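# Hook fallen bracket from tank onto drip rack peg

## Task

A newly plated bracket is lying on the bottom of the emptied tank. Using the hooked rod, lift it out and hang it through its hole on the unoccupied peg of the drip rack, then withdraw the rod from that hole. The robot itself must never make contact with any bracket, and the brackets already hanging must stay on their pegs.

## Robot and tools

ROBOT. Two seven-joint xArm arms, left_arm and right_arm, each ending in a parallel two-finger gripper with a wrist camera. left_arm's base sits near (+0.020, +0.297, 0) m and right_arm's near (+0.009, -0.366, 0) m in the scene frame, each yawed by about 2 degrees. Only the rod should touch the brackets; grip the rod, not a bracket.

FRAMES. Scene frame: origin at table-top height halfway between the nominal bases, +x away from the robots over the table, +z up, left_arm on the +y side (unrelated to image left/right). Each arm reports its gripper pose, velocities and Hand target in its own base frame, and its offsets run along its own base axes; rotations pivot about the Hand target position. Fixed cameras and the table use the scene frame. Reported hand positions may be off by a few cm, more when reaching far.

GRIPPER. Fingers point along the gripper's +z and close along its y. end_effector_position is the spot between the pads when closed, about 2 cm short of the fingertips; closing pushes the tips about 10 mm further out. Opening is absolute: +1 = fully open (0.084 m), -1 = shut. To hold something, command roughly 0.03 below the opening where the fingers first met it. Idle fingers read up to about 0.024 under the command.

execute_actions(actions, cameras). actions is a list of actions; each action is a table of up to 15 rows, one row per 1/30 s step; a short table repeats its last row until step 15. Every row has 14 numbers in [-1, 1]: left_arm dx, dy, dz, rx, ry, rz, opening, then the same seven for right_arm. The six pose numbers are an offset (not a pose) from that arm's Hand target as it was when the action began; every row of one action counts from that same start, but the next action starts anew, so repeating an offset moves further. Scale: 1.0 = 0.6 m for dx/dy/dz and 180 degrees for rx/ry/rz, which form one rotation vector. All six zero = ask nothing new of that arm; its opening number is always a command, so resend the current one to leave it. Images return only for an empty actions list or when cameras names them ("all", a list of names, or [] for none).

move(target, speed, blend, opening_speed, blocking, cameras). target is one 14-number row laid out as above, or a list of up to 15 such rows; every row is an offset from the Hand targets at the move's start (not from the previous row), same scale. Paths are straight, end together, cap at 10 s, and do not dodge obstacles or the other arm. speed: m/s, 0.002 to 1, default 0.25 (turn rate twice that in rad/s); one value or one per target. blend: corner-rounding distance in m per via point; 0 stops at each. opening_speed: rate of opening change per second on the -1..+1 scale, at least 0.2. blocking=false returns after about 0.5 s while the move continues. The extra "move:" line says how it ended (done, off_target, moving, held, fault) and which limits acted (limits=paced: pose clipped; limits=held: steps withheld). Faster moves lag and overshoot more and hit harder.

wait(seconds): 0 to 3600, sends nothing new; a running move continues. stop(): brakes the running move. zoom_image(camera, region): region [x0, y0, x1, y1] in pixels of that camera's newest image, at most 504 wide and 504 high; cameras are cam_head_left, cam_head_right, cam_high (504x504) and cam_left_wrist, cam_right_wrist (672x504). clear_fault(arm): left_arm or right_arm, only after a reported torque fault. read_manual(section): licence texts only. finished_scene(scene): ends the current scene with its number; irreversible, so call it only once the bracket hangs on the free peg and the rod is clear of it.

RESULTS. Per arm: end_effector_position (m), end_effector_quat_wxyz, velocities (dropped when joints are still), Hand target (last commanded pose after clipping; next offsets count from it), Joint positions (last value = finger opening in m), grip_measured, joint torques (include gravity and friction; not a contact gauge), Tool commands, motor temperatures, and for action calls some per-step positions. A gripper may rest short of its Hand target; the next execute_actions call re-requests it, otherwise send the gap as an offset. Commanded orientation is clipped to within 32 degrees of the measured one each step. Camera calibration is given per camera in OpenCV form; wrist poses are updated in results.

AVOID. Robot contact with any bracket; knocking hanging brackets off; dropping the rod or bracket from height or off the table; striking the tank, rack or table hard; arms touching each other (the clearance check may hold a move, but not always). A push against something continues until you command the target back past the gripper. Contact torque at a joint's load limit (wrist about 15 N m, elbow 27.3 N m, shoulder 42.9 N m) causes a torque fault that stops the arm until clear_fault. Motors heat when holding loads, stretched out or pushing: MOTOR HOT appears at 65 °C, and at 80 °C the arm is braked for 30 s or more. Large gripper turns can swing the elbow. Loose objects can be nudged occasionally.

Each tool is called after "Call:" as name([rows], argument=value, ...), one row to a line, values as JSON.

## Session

Call:
execute_actions(actions=[])

Scene clock: 0.00 s.
left_arm: end_effector_position=(+0.2011, -0.1902, +0.3032) grip_measured=+1.00 end_effector_quat_wxyz=(-0.383, +0.655, +0.645, -0.089) | right_arm: end_effector_position=(+0.3587, -0.1924, +0.2587) grip_measured=+0.99 end_effector_quat_wxyz=(-0.457, -0.472, +0.724, -0.211)
Joint positions: left_arm=[-0.443 0.004 -0.231 1.271 -0.089 2.07 -2.24 0.084] | right_arm=[-0.705 0.157 0.746 1.117 -0.899 1.759 2.252 0.084]
Joint velocities: within noise
Joint torques (N m): no reading
Motor temperatures (°C): left_arm=[30 30 36 37 32 34 31] | right_arm=[33 34 31 33 36 39 36]
Hand target: left_arm +0.2011, -0.1902, +0.3032; -0.383, +0.655, +0.645, -0.089 | right_arm +0.3587, -0.1924, +0.2587; -0.457, -0.472, +0.724, -0.211
Tool commands: left_gripper/opening=+1.0 right_gripper/opening=+1.0
camera_calibration:
cam_left_wrist: T_world_to_cam=[[0.78711, 0.09858, -0.60889, 0.0788], [-0.18468, -0.9042, -0.38513, 0.05429], [-0.58852, 0.41558, -0.69349, 0.54115]] pos_world=[0.26648, -0.18358, 0.44417]
cam_right_wrist: T_world_to_cam=[[-0.87152, 0.47758, 0.11124, 0.41135], [0.15598, 0.48505, -0.86047, 0.32508], [-0.4649, -0.73256, -0.49722, 0.28444]] pos_world=[0.44003, -0.14576, 0.37539]

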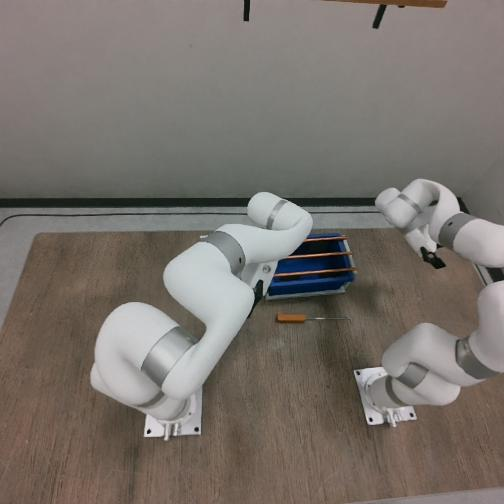

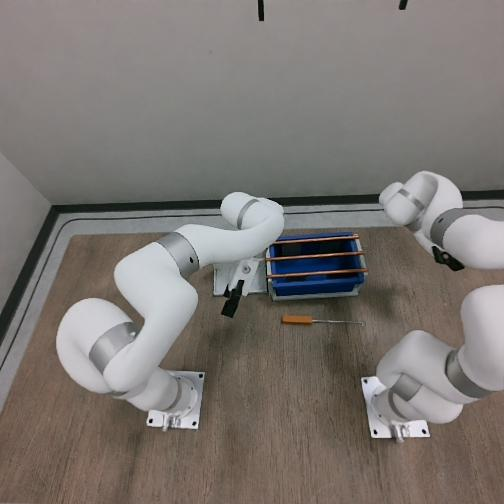

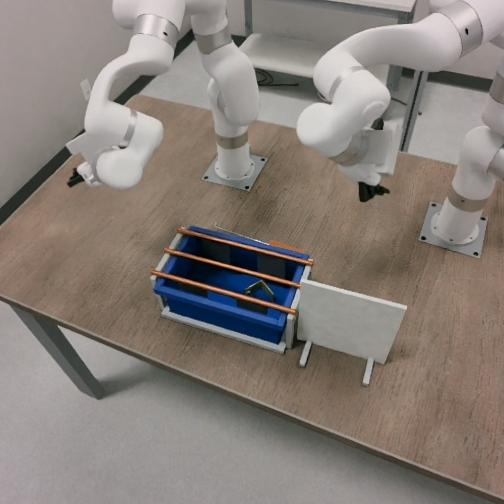

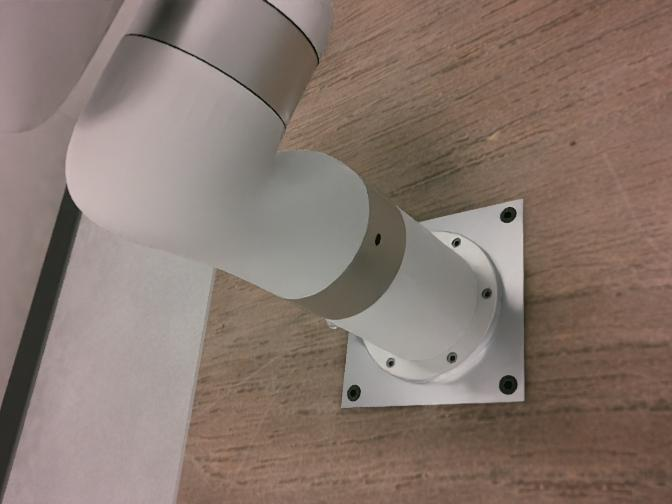

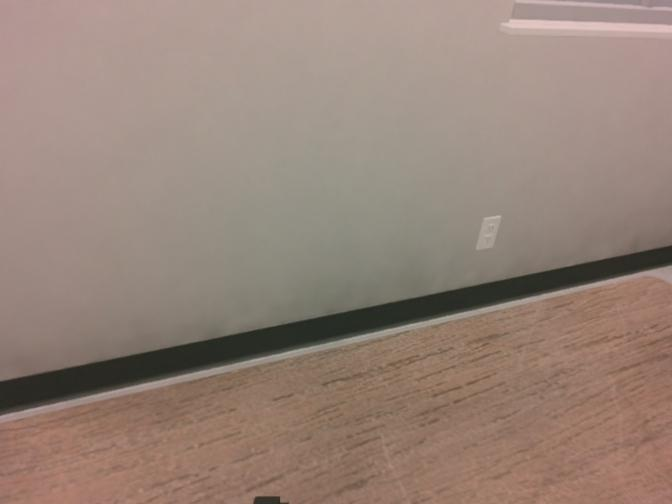

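Call:
move(target=[0.29,-0.046,0.07,-0.293,-0.148,-0.926,1,0,0,0,0,0,0,1], speed=0.4, cameras=["all"])

Call:
zoom_image(camera="cam_high", region=[140, 200, 340, 360])

Scene clock: 11.87 s.
left_arm: end_effector_position=(+0.3751, -0.2178, +0.3453) grip_measured=+1.00 end_effector_quat_wxyz=(+0.199, +0.754, -0.568, +0.264) | right_arm: end_effector_position=(+0.3587, -0.1924, +0.2587) grip_measured=+0.99 end_effector_quat_wxyz=(-0.457, -0.472, +0.724, -0.211)
Joint positions: left_arm=[-1.206 -0.678 0.734 0.779 -0.048 0.819 0.835 0.084] | right_arm=[-0.705 0.157 0.746 1.117 -0.899 1.759 2.252 0.084]
Joint torques (N m): left_arm=[-6.01 0.67 -7.25 15.6 -1.48 -0.41 1.45] | right_arm=[0.17 -15.76 2.1 16.95 -0.61 0.45 0.12]
Hand target: left_arm +0.3751, -0.2178, +0.3452; +0.199, +0.754, -0.568, +0.264 | right_arm +0.3587, -0.1924, +0.2587; -0.457, -0.472, +0.724, -0.211
Off the commanded pose: left_arm 0.000 m, 0 deg | right_arm 0.000 m, 0 deg.
move: done
cam_left_wrist: T_world_to_cam=[[-0.96904, -0.2469, 0.00199, 0.34276], [-0.18964, 0.73909, -0.64636, 0.52749], [0.15812, -0.62672, -0.76303, 0.20113]] pos_world=[0.40038, -0.17918, 0.49374]
cam_right_wrist: T_world_to_cam=[[-0.87152, 0.47758, 0.11124, 0.41135], [0.15598, 0.48505, -0.86047, 0.32508], [-0.4649, -0.73256, -0.49722, 0.28444]] pos_world=[0.44003, -0.14576, 0.37539]

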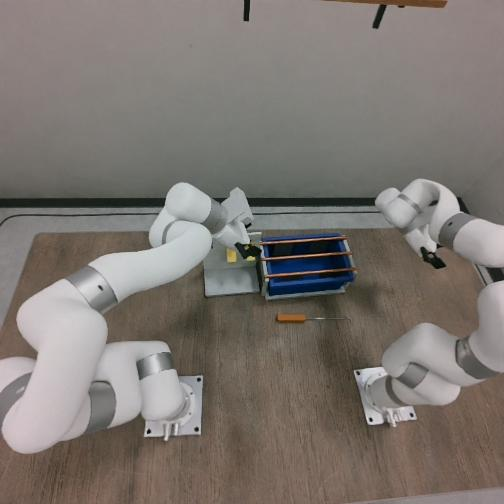

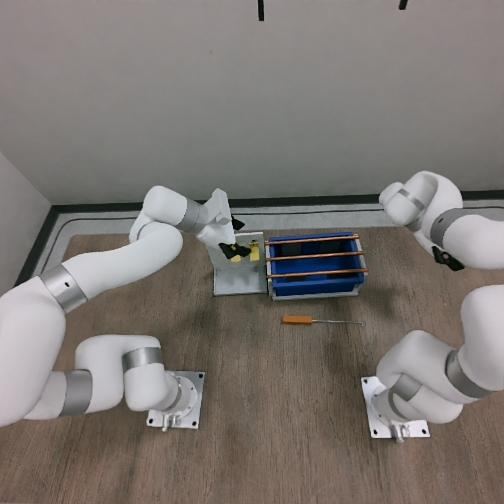

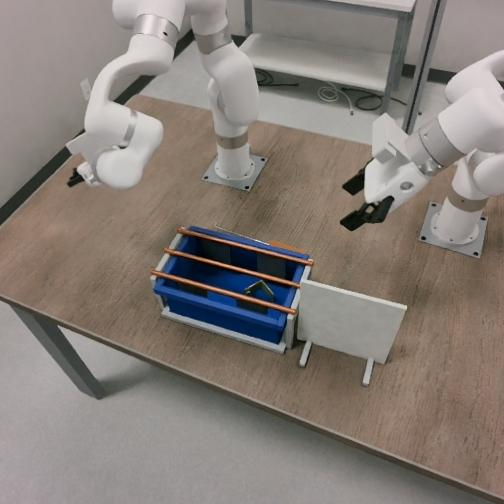

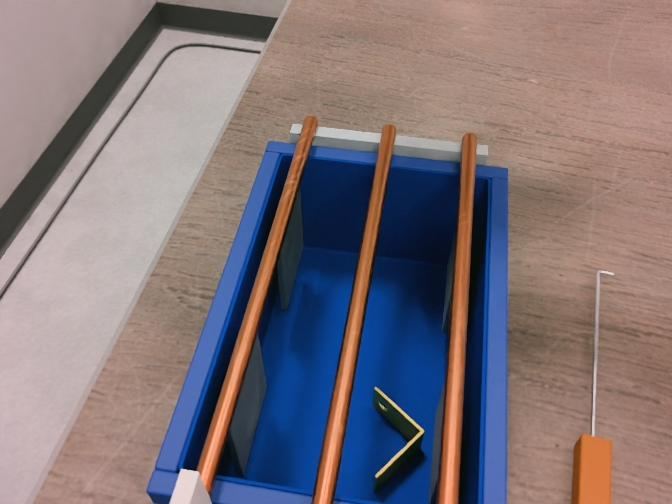

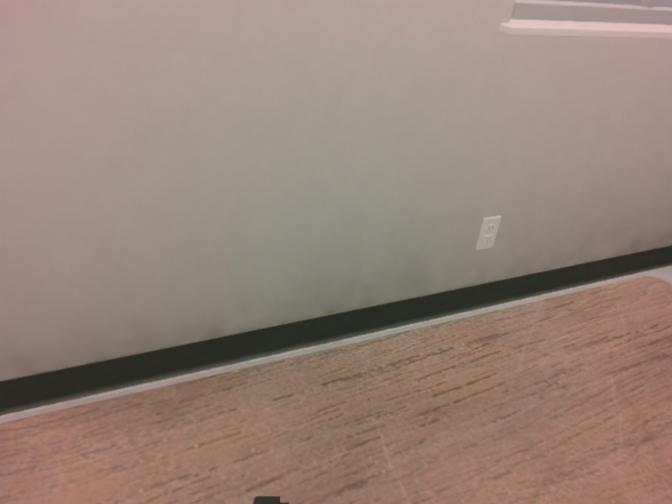

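Scaled by 2.520 from the camera's image (finer frame: 720x720).

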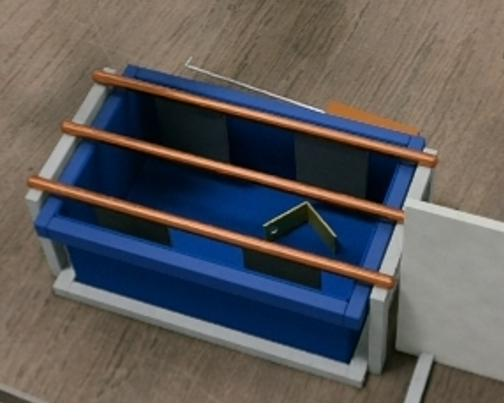

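Call:
zoom_image(camera="cam_left_wrist", region=[310, 340, 490, 504])

Call:
zoom_image(camera="cam_high", region=[220, 260, 300, 320])

Scaled by 2.800 from the camera's image (finer frame: 960x720).

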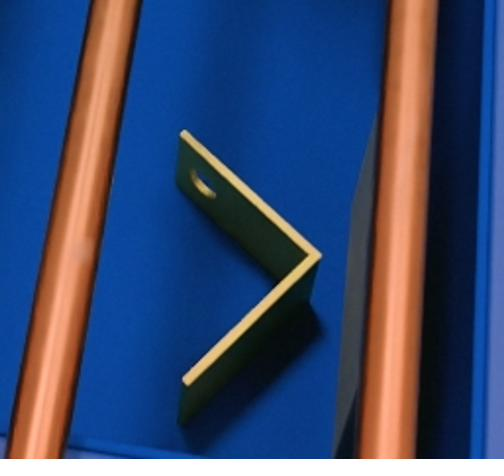

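Scaled by 6.300 from the camera's image (finer frame: 720x720).

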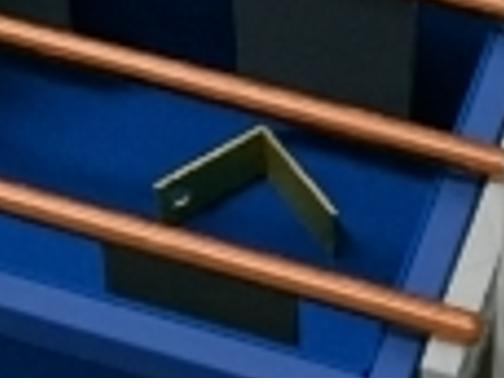

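Call:
move(target=[-0.183,-0.28,-0.14,0.210,0.043,-0.047,0.4,0,0,0,0,0,0,1], speed=0.25, cameras=["cam_left_wrist","cam_head_right","cam_high"])

Scene clock: 42.30 s.
left_arm: end_effector_position=(+0.2653, -0.3858, +0.2612) grip_measured=+0.39 end_effector_quat_wxyz=(+0.000, +0.750, -0.662, +0.001) | right_arm: end_effector_position=(+0.3587, -0.1924, +0.2587) grip_measured=+0.99 end_effector_quat_wxyz=(-0.457, -0.472, +0.724, -0.211)
Joint positions: left_arm=[-1.383 -0.031 0.409 1.18 0.014 1.208 0.467 0.061] | right_arm=[-0.705 0.157 0.746 1.117 -0.899 1.759 2.252 0.084]
Joint torques (N m): left_arm=[-6.45 -16.29 -2.71 16.29 -0.99 -0.22 -1.1] | right_arm=[0.18 -15.65 2.06 17.01 -0.59 0.41 0.09]
Hand target: left_arm +0.2653, -0.3858, +0.2612; +0.000, +0.750, -0.662, +0.001 | right_arm +0.3587, -0.1924, +0.2587; -0.457, -0.472, +0.724, -0.211
Off the commanded pose: left_arm 0.000 m, 0 deg | right_arm 0.000 m, 0 deg.
move: done
cam_left_wrist: T_world_to_cam=[[-0.99444, -0.10343, 0.01976, 0.25248], [-0.10399, 0.99412, -0.03003, 0.49123], [-0.01654, -0.03192, -0.99935, 0.38656]] pos_world=[0.30855, -0.44989, 0.39607]
Images, in order (width x height): cam_head_right 504x504, cam_high 504x504, cam_left_wrist 672x504.

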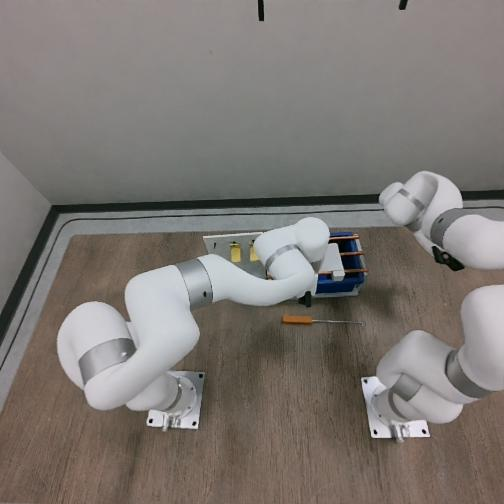

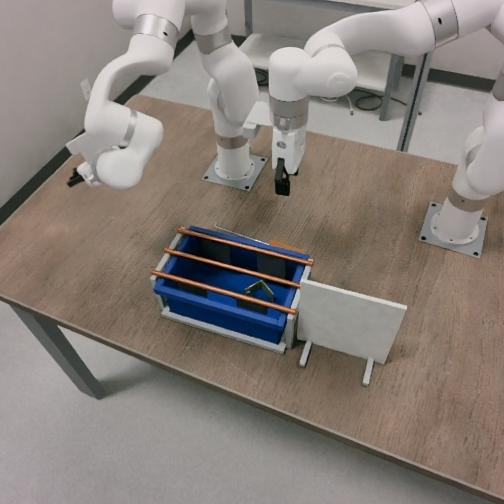

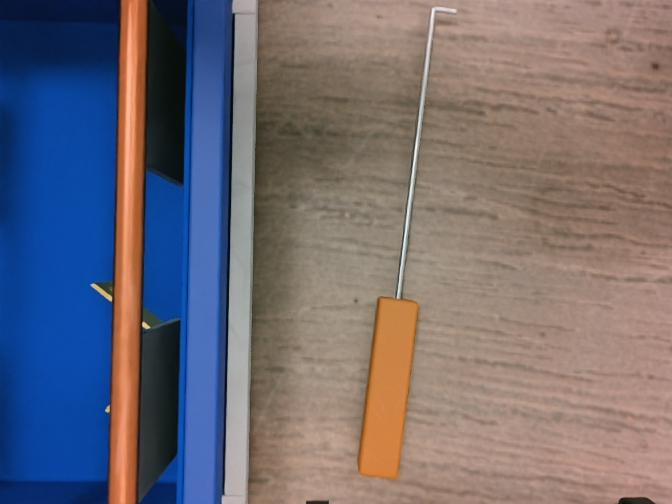

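Call:
move([
  [0.001,-0.0487,-0.28,0,0,-0.0467,0.4,0,0,0,0,0,0,1],
  [0.001,-0.0487,-0.3837,0,0,-0.0467,0.4,0,0,0,0,0,0,1],
  [0.001,-0.0487,-0.3837,0,0,-0.0467,-0.9,0,0,0,0,0,0,1],
], speed=[0.2,0.06,0.06], opening_speed=0.8, cameras=["cam_left_wrist"])

Scene clock: 50.30 s.
left_arm: end_effector_position=(+0.2659, -0.4150, +0.0310) grip_measured=-0.50 end_effector_quat_wxyz=(+0.000, +0.699, -0.715, +0.001) | right_arm: end_effector_position=(+0.3587, -0.1924, +0.2587) grip_measured=+0.99 end_effector_quat_wxyz=(-0.457, -0.472, +0.724, -0.211)
Joint positions: left_arm=[-1.336 0.403 0.336 0.992 -0.225 0.619 0.751 0.022] | right_arm=[-0.705 0.157 0.746 1.117 -0.899 1.759 2.252 0.084]
Joint torques (N m): left_arm=[5.99 -24.96 1.19 11.78 -1.22 -2.28 1.42] | right_arm=[0.05 -15.57 2.06 16.96 -0.61 0.42 0.12]
Hand target: left_arm +0.2659, -0.4150, +0.0310; +0.000, +0.699, -0.715, +0.001 | right_arm +0.3587, -0.1924, +0.2587; -0.457, -0.472, +0.724, -0.211
Off the commanded pose: left_arm 0.000 m, 0 deg | right_arm 0.000 m, 0 deg.
move: done
cam_left_wrist: T_world_to_cam=[[-0.99887, 0.04313, 0.01983, 0.31664], [0.04252, 0.99865, -0.02995, 0.47635], [-0.02109, -0.02907, -0.99935, 0.15799]] pos_world=[0.29935, -0.48477, 0.16587]

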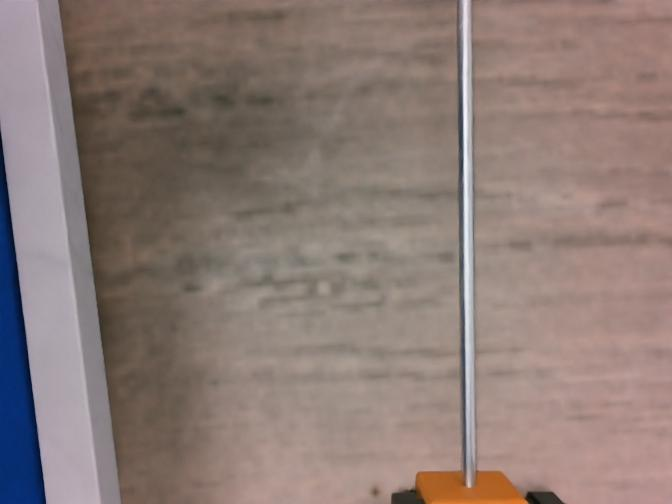

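Call:
move([
  [0,0,0.05,0,0,0,-0.9,0,0,0,0,0,0,1],
  [0.04,0.09,0.55,0,-0.354,-0.354,-0.9,0,0,0,0,0,0,1],
  [0.173,0.13,0.615,0,-0.693,-0.693,-0.9,0,0,0,0,0,0,1],
], speed=[0.08,0.35,0.35], cameras=["cam_head_right","cam_high"])

Scene clock: 64.23 s.
left_arm: end_effector_position=(+0.3697, -0.3370, +0.4000) grip_measured=-0.50 end_effector_quat_wxyz=(+0.505, +0.484, +0.517, -0.494) | right_arm: end_effector_position=(+0.3587, -0.1924, +0.2587) grip_measured=+0.99 end_effector_quat_wxyz=(-0.457, -0.472, +0.724, -0.211)
Joint positions: left_arm=[-2.272 -1.387 1.225 1.189 3.389 -0.444 0.948 0.022] | right_arm=[-0.705 0.157 0.746 1.117 -0.899 1.759 2.252 0.084]
Joint torques (N m): left_arm=[-6.23 15.21 -25.01 5.6 0.05 -0.31 1.56] | right_arm=[0.1 -15.49 1.94 17.1 -0.58 0.29 0.12]
Hand target: left_arm +0.3697, -0.3370, +0.4000; +0.505, +0.484, +0.517, -0.494 | right_arm +0.3587, -0.1924, +0.2587; -0.457, -0.472, +0.724, -0.211
Off the commanded pose: left_arm 0.000 m, 0 deg | right_arm 0.000 m, 0 deg.
move: done

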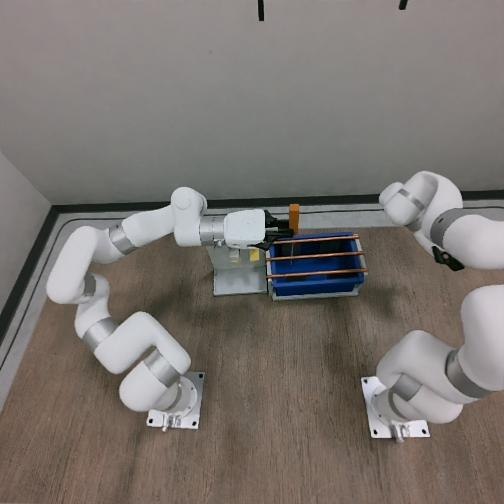

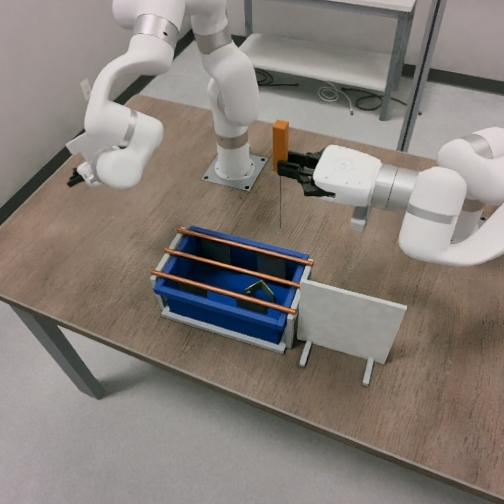

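Call:
move(target=[0,0,0,0,0,0,-0.9,-0.05,0,0.3,-0.147,-0.143,0.647,0.4], speed=0.35, cameras=["cam_head_right","cam_high"])

Scene clock: 76.93 s.
left_arm: end_effector_position=(+0.3697, -0.3370, +0.4000) grip_measured=-0.50 end_effector_quat_wxyz=(+0.505, +0.484, +0.517, -0.494) | right_arm: end_effector_position=(+0.3287, -0.1924, +0.4387) grip_measured=+0.39 end_effector_quat_wxyz=(+0.001, +0.707, +0.000, +0.707)
Joint positions: left_arm=[-2.272 -1.387 1.225 1.189 3.389 -0.444 0.948 0.022] | right_arm=[0.339 -1.245 -0.969 0.69 -2.878 -0.234 1.985 0.061]
Joint torques (N m): left_arm=[-6 15.18 -23.98 5.82 -0.13 -0.2 1.68] | right_arm=[6.52 0.83 12.68 13.6 -0.9 -0.38 -1.33]
Hand target: left_arm +0.3697, -0.3370, +0.4000; +0.505, +0.484, +0.517, -0.494 | right_arm +0.3287, -0.1924, +0.4387; +0.001, +0.707, +0.000, +0.707
Off the commanded pose: left_arm 0.000 m, 0 deg | right_arm 0.000 m, 0 deg.
move: done

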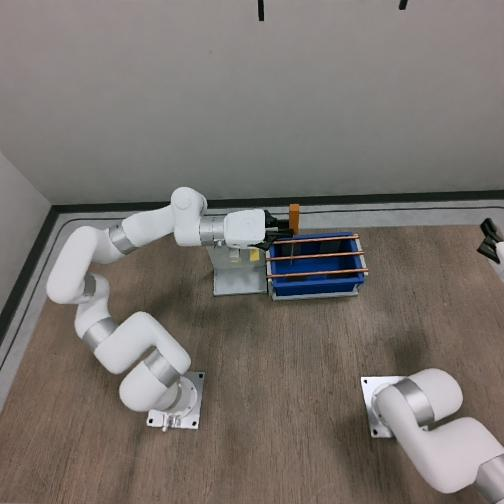

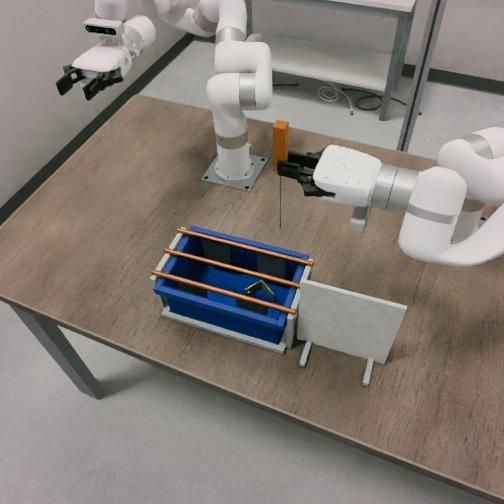

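Call:
move([
  [0,0,0,0,0,0,-0.9,0.02,0.3,0.027,0,0.003,0.25,0.4],
  [0,0,0,0,0,0,-0.9,0.09,0.62,0.027,0,0.007,0.4936,0.4],
], speed=0.3, blend=[0.05,0], cameras=["cam_head_right","cam_high","cam_right_wrist"])

Scene clock: 83.17 s.
left_arm: end_effector_position=(+0.3697, -0.3370, +0.4000) grip_measured=-0.50 end_effector_quat_wxyz=(+0.505, +0.484, +0.517, -0.494) | right_arm: end_effector_position=(+0.3827, +0.1796, +0.4549) grip_measured=+0.39 end_effector_quat_wxyz=(+0.495, -0.512, -0.495, -0.499)
Joint positions: left_arm=[-2.272 -1.387 1.225 1.189 3.389 -0.444 0.948 0.022] | right_arm=[1.959 -1.189 -1.311 1.365 -2.858 -0.883 1.799 0.061]
Joint torques (N m): left_arm=[-5.65 14.95 -23.22 5.74 -0.17 -0.2 1.43] | right_arm=[6.65 22.17 18.04 9.04 -0.26 -0.72 1.34]
Hand target: left_arm +0.3697, -0.3370, +0.4000; +0.505, +0.484, +0.517, -0.494 | right_arm +0.3827, +0.1796, +0.4549; +0.495, -0.512, -0.495, -0.499
Off the commanded pose: left_arm 0.000 m, 0 deg | right_arm 0.000 m, 0 deg.
move: done
cam_right_wrist: T_world_to_cam=[[0.99914, -0.02609, -0.03233, -0.32736], [-0.03278, -0.01714, -0.99931, 0.53532], [0.02552, 0.99951, -0.01798, -0.05105]] pos_world=[0.34593, 0.05166, 0.52346]

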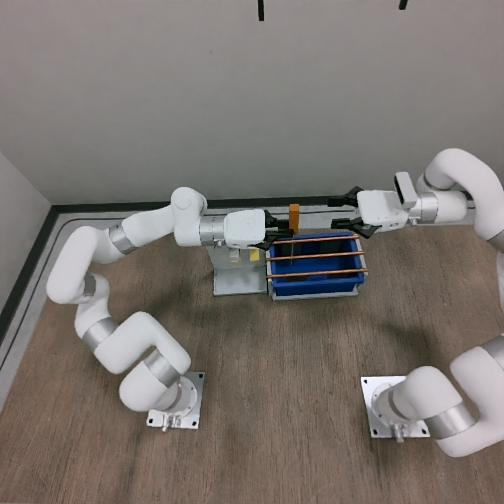

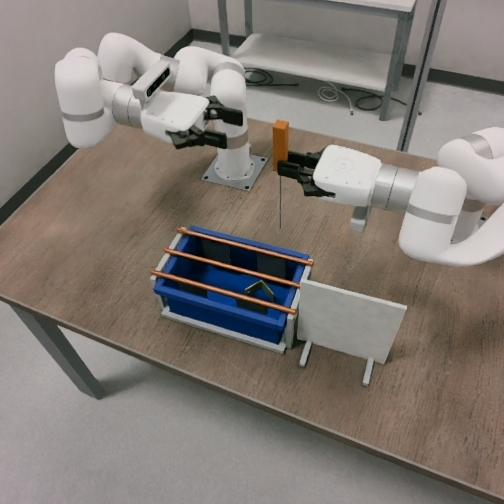

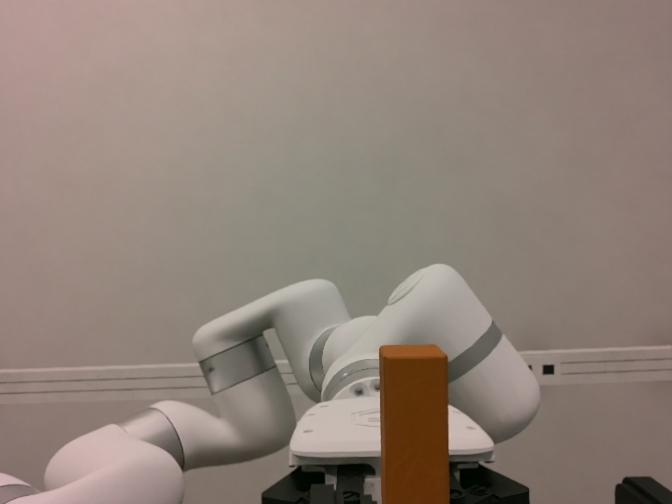

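Call:
move(target=[0,0,0,0,0,0,-0.9,-0.01,0.16,0.007,0,0,0,0.4], speed=0.15, cameras=["cam_head_right","cam_high","cam_right_wrist"])

Call:
zoom_image(camera="cam_high", region=[200, 80, 360, 240])

Call:
zoom_image(camera="cam_head_right", region=[240, 180, 360, 260])

Scene clock: 89.77 s.
left_arm: end_effector_position=(+0.3697, -0.3370, +0.4000) grip_measured=-0.50 end_effector_quat_wxyz=(+0.505, +0.484, +0.517, -0.494) | right_arm: end_effector_position=(+0.3767, +0.2756, +0.4591) grip_measured=+0.39 end_effector_quat_wxyz=(+0.495, -0.512, -0.495, -0.499)
Joint positions: left_arm=[-2.272 -1.387 1.225 1.189 3.389 -0.444 0.948 0.022] | right_arm=[2.127 -1.141 -1.315 1.324 -2.835 -0.672 1.797 0.061]
Joint torques (N m): left_arm=[-5.91 14.65 -22.53 5.74 -0.09 -0.15 1.37] | right_arm=[5.96 20.98 18.09 10.16 4.53 1.63 -1.3]
Hand target: left_arm +0.3697, -0.3370, +0.4000; +0.505, +0.484, +0.517, -0.494 | right_arm +0.3767, +0.2756, +0.4591; +0.495, -0.512, -0.495, -0.499
Off the commanded pose: left_arm 0.000 m, 0 deg | right_arm 0.000 m, 0 deg.
move: done
cam_right_wrist: T_world_to_cam=[[0.99914, -0.02599, -0.03243, -0.31868], [-0.03288, -0.01714, -0.99931, 0.541], [0.02542, 0.99952, -0.01798, -0.14674]] pos_world=[0.33993, 0.14766, 0.52765]

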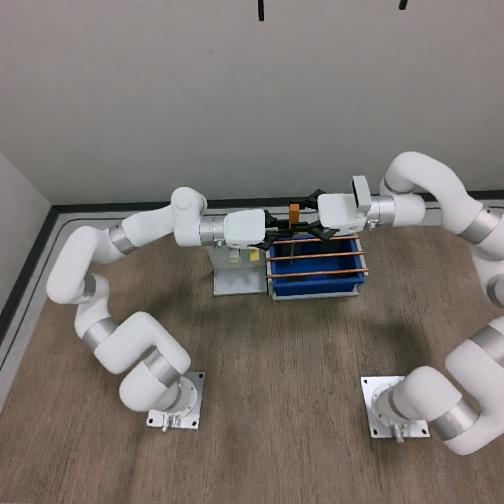

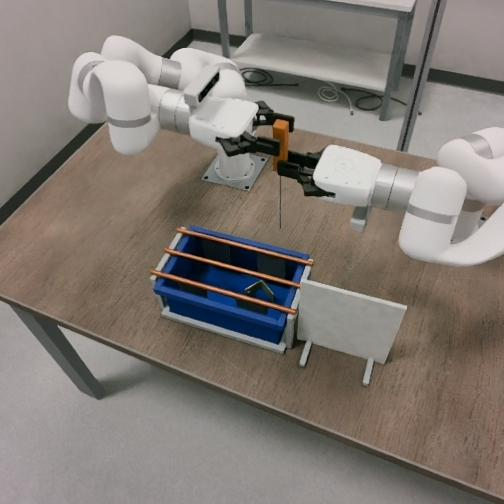

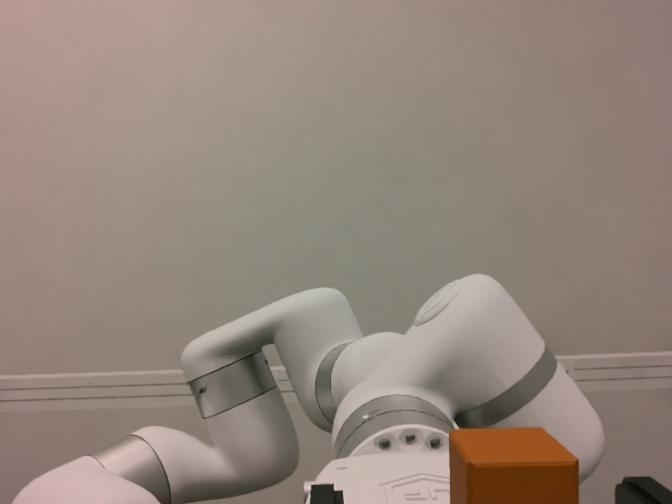

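Scaled by 3.150 from the camera's image (finer frame: 720x720).

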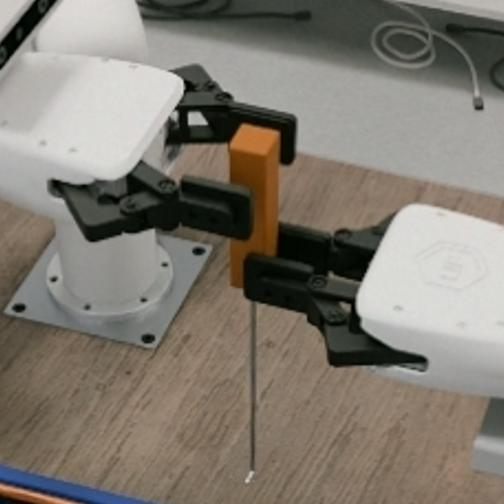

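Scaled by 4.200 from the camera's image (finer frame: 720x720).

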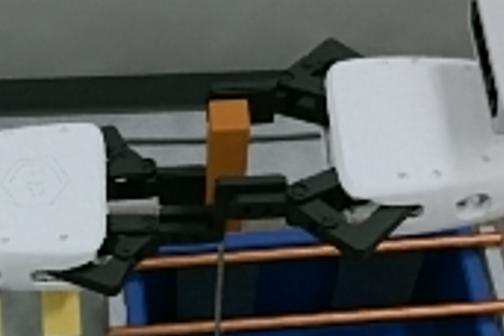

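Call:
move([
  [0,0,0,0,0,0,-0.9,0.004,0.006,0,0,0,0,0.4],
  [0,0,0,0,0,0,-0.9,0.004,0.006,0,0,0,0,-0.3],
], speed=0.05, opening_speed=0.4, cameras=["cam_head_right","cam_high","cam_right_wrist"])

Call:
zoom_image(camera="cam_high", region=[200, 80, 360, 240])

Scene clock: 96.27 s.
left_arm: end_effector_position=(+0.3697, -0.3370, +0.4000) grip_measured=-0.50 end_effector_quat_wxyz=(+0.505, +0.484, +0.517, -0.494) | right_arm: end_effector_position=(+0.3791, +0.2792, +0.4591) grip_measured=-0.32 end_effector_quat_wxyz=(+0.495, -0.512, -0.495, -0.499)
Joint positions: left_arm=[-2.272 -1.387 1.225 1.189 3.389 -0.444 0.948 0.022] | right_arm=[2.142 -1.138 -1.321 1.335 -2.835 -0.67 1.796 0.03]
Joint torques (N m): left_arm=[-5.73 14.88 -22.61 5.62 -0.18 -0.24 1.28] | right_arm=[6.41 21.09 18.22 10.14 -0.49 0.42 -1.25]
Hand target: left_arm +0.3697, -0.3370, +0.4000; +0.505, +0.484, +0.517, -0.494 | right_arm +0.3791, +0.2792, +0.4591; +0.495, -0.512, -0.495, -0.499
Off the commanded pose: left_arm 0.000 m, 0 deg | right_arm 0.000 m, 0 deg.
move: done
cam_right_wrist: T_world_to_cam=[[0.99914, -0.02599, -0.03233, -0.32104], [-0.03278, -0.01715, -0.99931, 0.54111], [0.02542, 0.99952, -0.01798, -0.1504]] pos_world=[0.34233, 0.15126, 0.52765]

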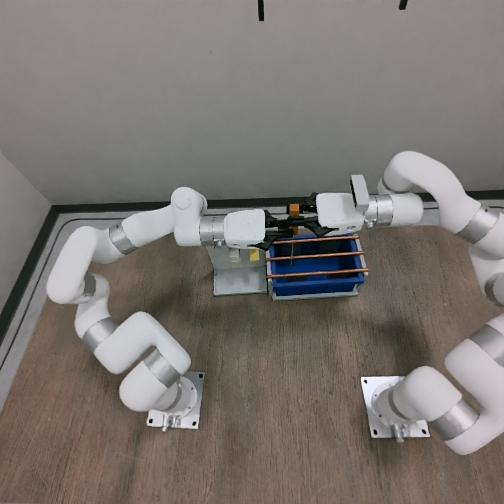

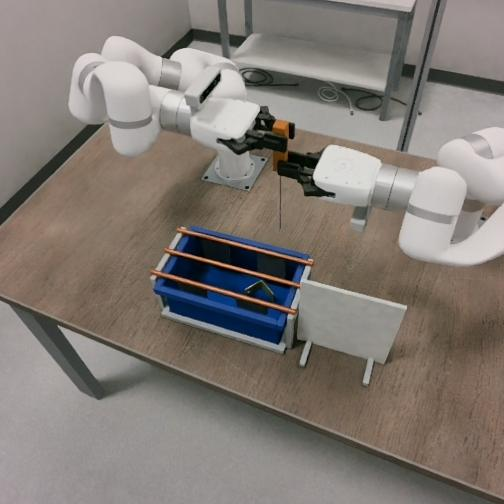

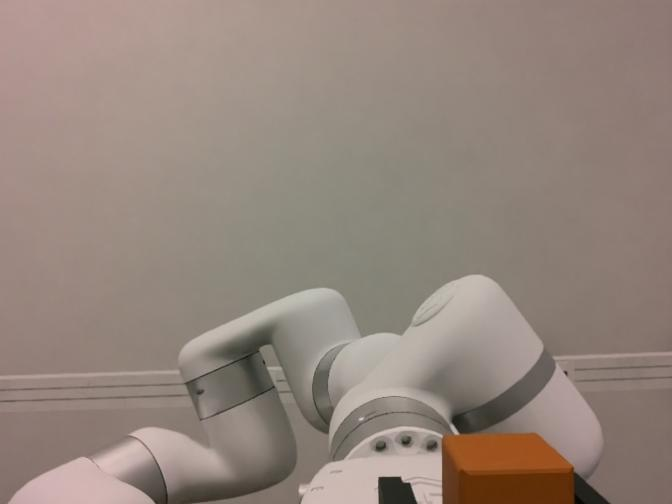

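Scaled by 3.150 from the camera's image (finer frame: 720x720).

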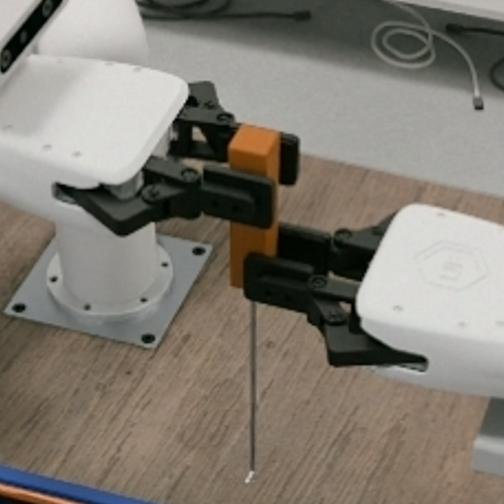

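Call:
move([
  [0,0,0,0,0,0,-0.9,0.0025,0,0,0,0,0,-0.3],
  [0,0,0,0,0,0,-0.9,0.0025,0,0,0,0,0,-0.9],
], speed=0.05, opening_speed=0.3)

Call:
move([
  [0,0,0,0,0,0,0.3,0,0,0,0,0,0,-0.9],
  [0,0.2,0,0,0,0,0.3,0,0,0,0,0,0,-0.9],
], speed=0.15, opening_speed=0.5, cameras=["cam_high","cam_head_right"])

Call:
zoom_image(camera="cam_high", region=[200, 80, 360, 240])

Scene clock: 101.70 s.
left_arm: end_effector_position=(+0.3697, -0.3370, +0.4000) grip_measured=-0.50 end_effector_quat_wxyz=(+0.505, +0.484, +0.517, -0.494) | right_arm: end_effector_position=(+0.3806, +0.2792, +0.4591) grip_measured=-0.51 end_effector_quat_wxyz=(+0.495, -0.512, -0.495, -0.499)
Joint positions: left_arm=[-2.272 -1.387 1.225 1.189 3.389 -0.444 0.948 0.022] | right_arm=[2.146 -1.138 -1.324 1.342 -2.836 -0.672 1.796 0.021]
Joint torques (N m): left_arm=[9.36 15.08 -22.98 5.76 -0.05 2.75 0.61] | right_arm=[6.31 20.8 24.6 3.34 1.19 -0.62 -0.16]
Hand target: left_arm +0.3697, -0.3370, +0.4000; +0.505, +0.484, +0.517, -0.494 | right_arm +0.3806, +0.2792, +0.4591; +0.495, -0.512, -0.495, -0.499
Off the commanded pose: left_arm 0.000 m, 0 deg | right_arm 0.000 m, 0 deg.
move: done

Scene clock: 105.50 s.
left_arm: end_effector_position=(+0.3697, -0.2170, +0.4000) grip_measured=+0.29 end_effector_quat_wxyz=(+0.505, +0.484, +0.517, -0.494) | right_arm: end_effector_position=(+0.3806, +0.2792, +0.4591) grip_measured=-0.51 end_effector_quat_wxyz=(+0.495, -0.512, -0.495, -0.499)
Joint positions: left_arm=[-2.023 -1.506 1.157 1.164 3.364 -0.696 0.981 0.056] | right_arm=[2.146 -1.138 -1.324 1.342 -2.836 -0.672 1.796 0.021]
Joint torques (N m): left_arm=[6.83 15.85 -23.5 4.4 -3.18 -0.32 1.44] | right_arm=[3.32 18.12 24.66 9.65 2.75 0.01 1.19]
Hand target: left_arm +0.3697, -0.2170, +0.4000; +0.505, +0.484, +0.517, -0.494 | right_arm +0.3806, +0.2792, +0.4591; +0.495, -0.512, -0.495, -0.499
Off the commanded pose: left_arm 0.000 m, 0 deg | right_arm 0.000 m, 0 deg.
move: done
Images, in order (width x height): cam_head_right 504x504, cam_high 504x504.

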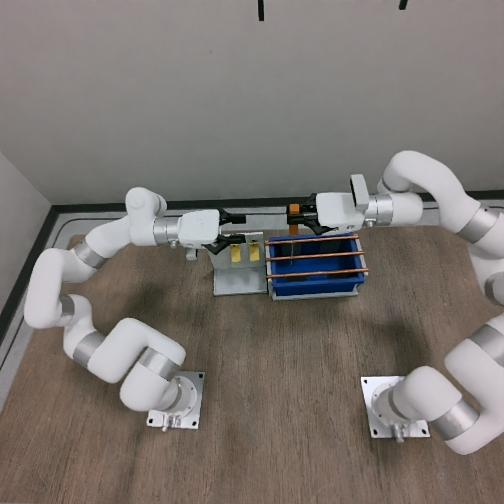

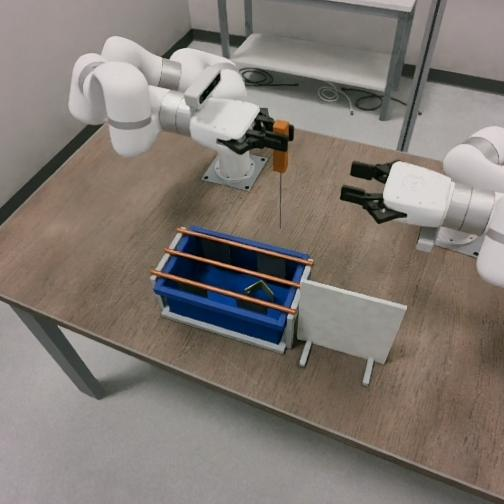

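Scaled by 3.150 from the camera's image (finer frame: 720x720).

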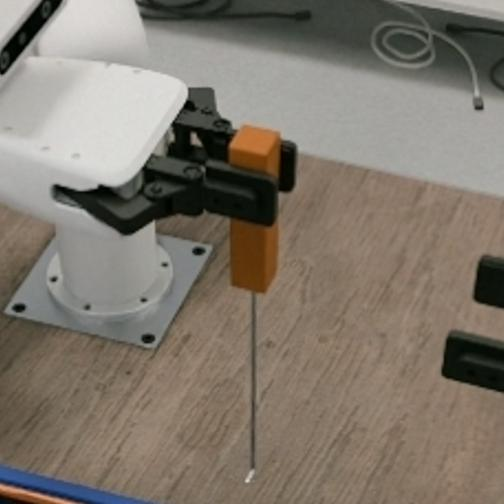

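Call:
move([
  [0,0.15,0,0,0,0,0.3,0.03,-0.05,0.02,0,0,-0.28,-0.9],
  [0,0.15,0,0,0,0,0.3,0.065,-0.078,0.02,0,0,-0.58,-0.9],
], speed=0.2, cameras=["cam_high","cam_head_right"])

Scene clock: 117.97 s.
left_arm: end_effector_position=(+0.3697, -0.1270, +0.4000) grip_measured=+0.29 end_effector_quat_wxyz=(+0.505, +0.484, +0.517, -0.494) | right_arm: end_effector_position=(+0.4196, +0.2324, +0.4712) grip_measured=-0.51 end_effector_quat_wxyz=(+0.091, +0.705, -0.101, +0.696)
Joint positions: left_arm=[-1.892 -1.574 1.123 1.236 3.343 -0.917 1.004 0.056] | right_arm=[1.214 -0.409 -0.195 0.793 -1.727 1.35 1.965 0.021]
Joint torques (N m): left_arm=[6.5 18 -22.85 3.46 -3.12 -0.33 1.6] | right_arm=[6.32 -2.61 6.16 22.37 1.75 1.94 1.48]
Hand target: left_arm +0.3697, -0.1270, +0.4000; +0.505, +0.484, +0.517, -0.494 | right_arm +0.4196, +0.2324, +0.4711; +0.091, +0.705, -0.101, +0.696
Off the commanded pose: left_arm 0.000 m, 0 deg | right_arm 0.000 m, 0 deg.
move: done
Images, in order (width x height): cam_head_right 504x504, cam_high 504x504.

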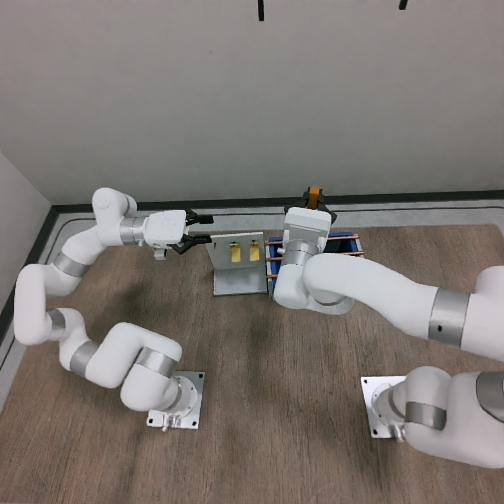

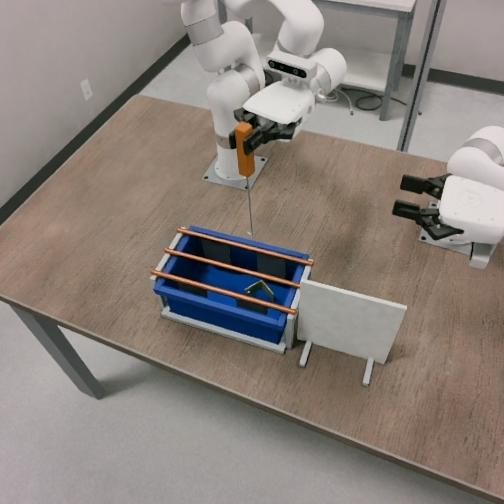

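Call:
move(target=[0.112,-0.178,-0.067,0.25,0,0,0.3,0,0,0,0,0,-0.078,-0.9], speed=0.2, cameras=["cam_high","cam_left_wrist"])

Call:
zoom_image(camera="cam_high", region=[140, 120, 340, 360])

Scene clock: 125.30 s.
left_arm: end_effector_position=(+0.4369, -0.2338, +0.3598) grip_measured=+0.29 end_effector_quat_wxyz=(+0.281, +0.640, +0.666, -0.259) | right_arm: end_effector_position=(+0.4196, +0.2324, +0.4711) grip_measured=-0.51 end_effector_quat_wxyz=(+0.175, +0.687, -0.187, +0.680)
Joint positions: left_arm=[-2.489 -0.919 1.431 1.798 3.586 -1.209 0.744 0.056] | right_arm=[1.221 -0.201 -0.146 0.976 -1.576 1.6 1.98 0.021]
Joint torques (N m): left_arm=[-6.07 31.41 -14.44 8.36 0.56 -1.39 -1.8] | right_arm=[6.57 -6.59 4.58 21.69 1.47 2.01 1.53]
Hand target: left_arm +0.4369, -0.2338, +0.3598; +0.281, +0.640, +0.666, -0.259 | right_arm +0.4196, +0.2324, +0.4711; +0.175, +0.687, -0.187, +0.680
Off the commanded pose: left_arm 0.000 m, 0 deg | right_arm 0.000 m, 0 deg.
move: done
cam_left_wrist: T_world_to_cam=[[0.99794, 0.0462, 0.04447, -0.40745], [0.0032, -0.72853, 0.68501, -0.34585], [0.06405, -0.68346, -0.72718, 0.20737]] pos_world=[0.39444, -0.09141, 0.40582]

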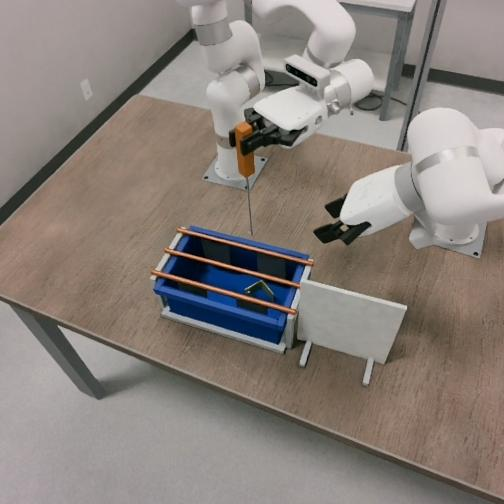

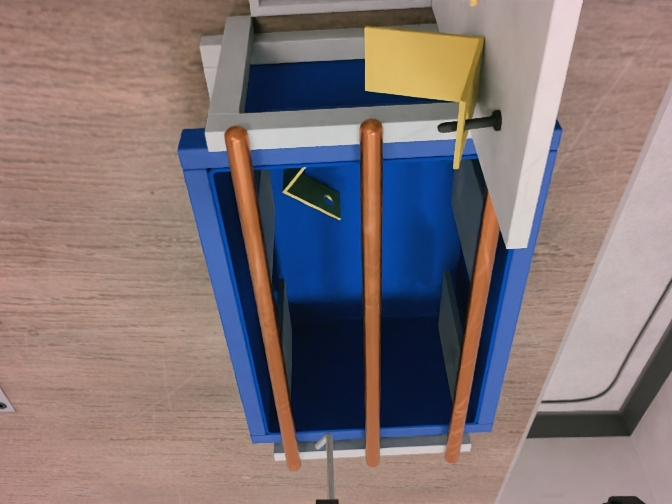

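Scaled by 2.100 from the camera's image (finer frame: 720x720).

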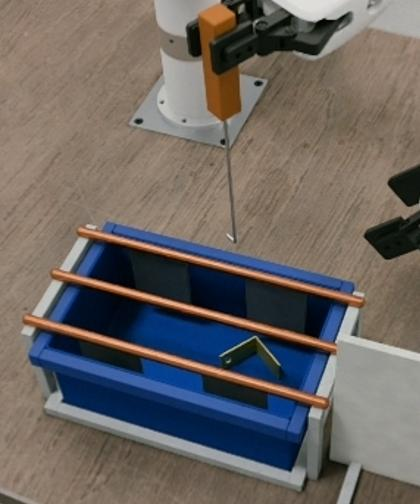

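Call:
move([
  [0,0,0,0,0,0,0.3,0.012,0.044,-0.05,0,0,0,-0.9],
  [0,0,0,0,0,0,0.3,0.018,0.044,-0.18,0,0,0,-0.9],
], speed=0.12, cameras=["cam_high","cam_left_wrist"])

Call:
zoom_image(camera="cam_left_wrist", region=[230, 120, 420, 400])

Call:
zoom_image(camera="cam_high", region=[200, 200, 320, 320])

Scene clock: 134.63 s.
left_arm: end_effector_position=(+0.4369, -0.2338, +0.3598) grip_measured=+0.29 end_effector_quat_wxyz=(+0.281, +0.640, +0.666, -0.259) | right_arm: end_effector_position=(+0.4304, +0.2588, +0.3632) grip_measured=-0.51 end_effector_quat_wxyz=(+0.175, +0.687, -0.187, +0.680)
Joint positions: left_arm=[-2.489 -0.919 1.431 1.798 3.586 -1.209 0.744 0.056] | right_arm=[1.22 0.02 -0.155 0.939 -1.55 1.57 2.236 0.021]
Joint torques (N m): left_arm=[-6.19 31.05 -14.53 8.21 0.69 -1.32 -1.41] | right_arm=[-6.29 -9.79 -3.5 15.34 1.22 0.1 1.53]
Hand target: left_arm +0.4369, -0.2338, +0.3598; +0.281, +0.640, +0.666, -0.259 | right_arm +0.4304, +0.2588, +0.3631; +0.175, +0.687, -0.187, +0.680
Off the commanded pose: left_arm 0.000 m, 0 deg | right_arm 0.000 m, 0 deg.
move: done
cam_left_wrist: T_world_to_cam=[[0.99794, 0.04612, 0.04454, -0.40749], [0.0031, -0.72858, 0.68495, -0.3458], [0.06404, -0.68341, -0.72722, 0.20739]] pos_world=[0.39444, -0.09141, 0.40582]

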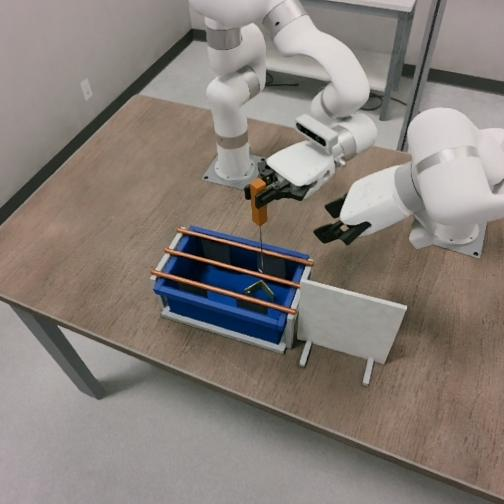

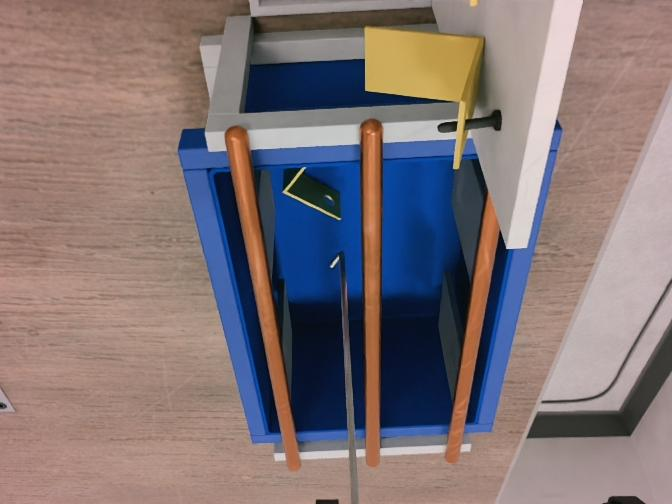

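Scaled by 1.800 from the camera's image (finer frame: 960x720).

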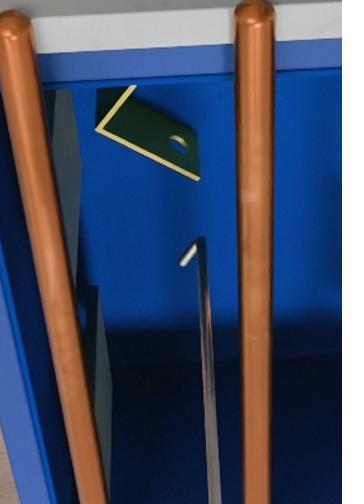

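Scaled by 4.200 from the camera's image (finer frame: 720x720).

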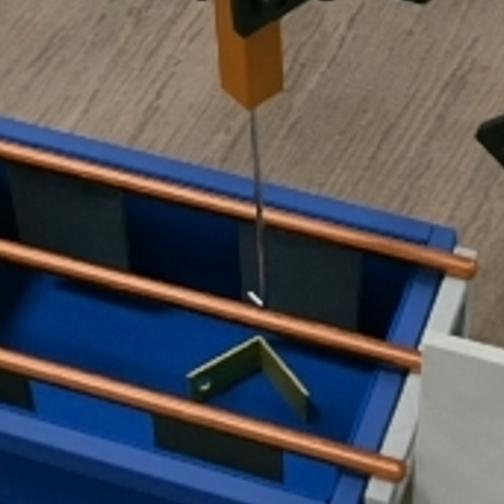

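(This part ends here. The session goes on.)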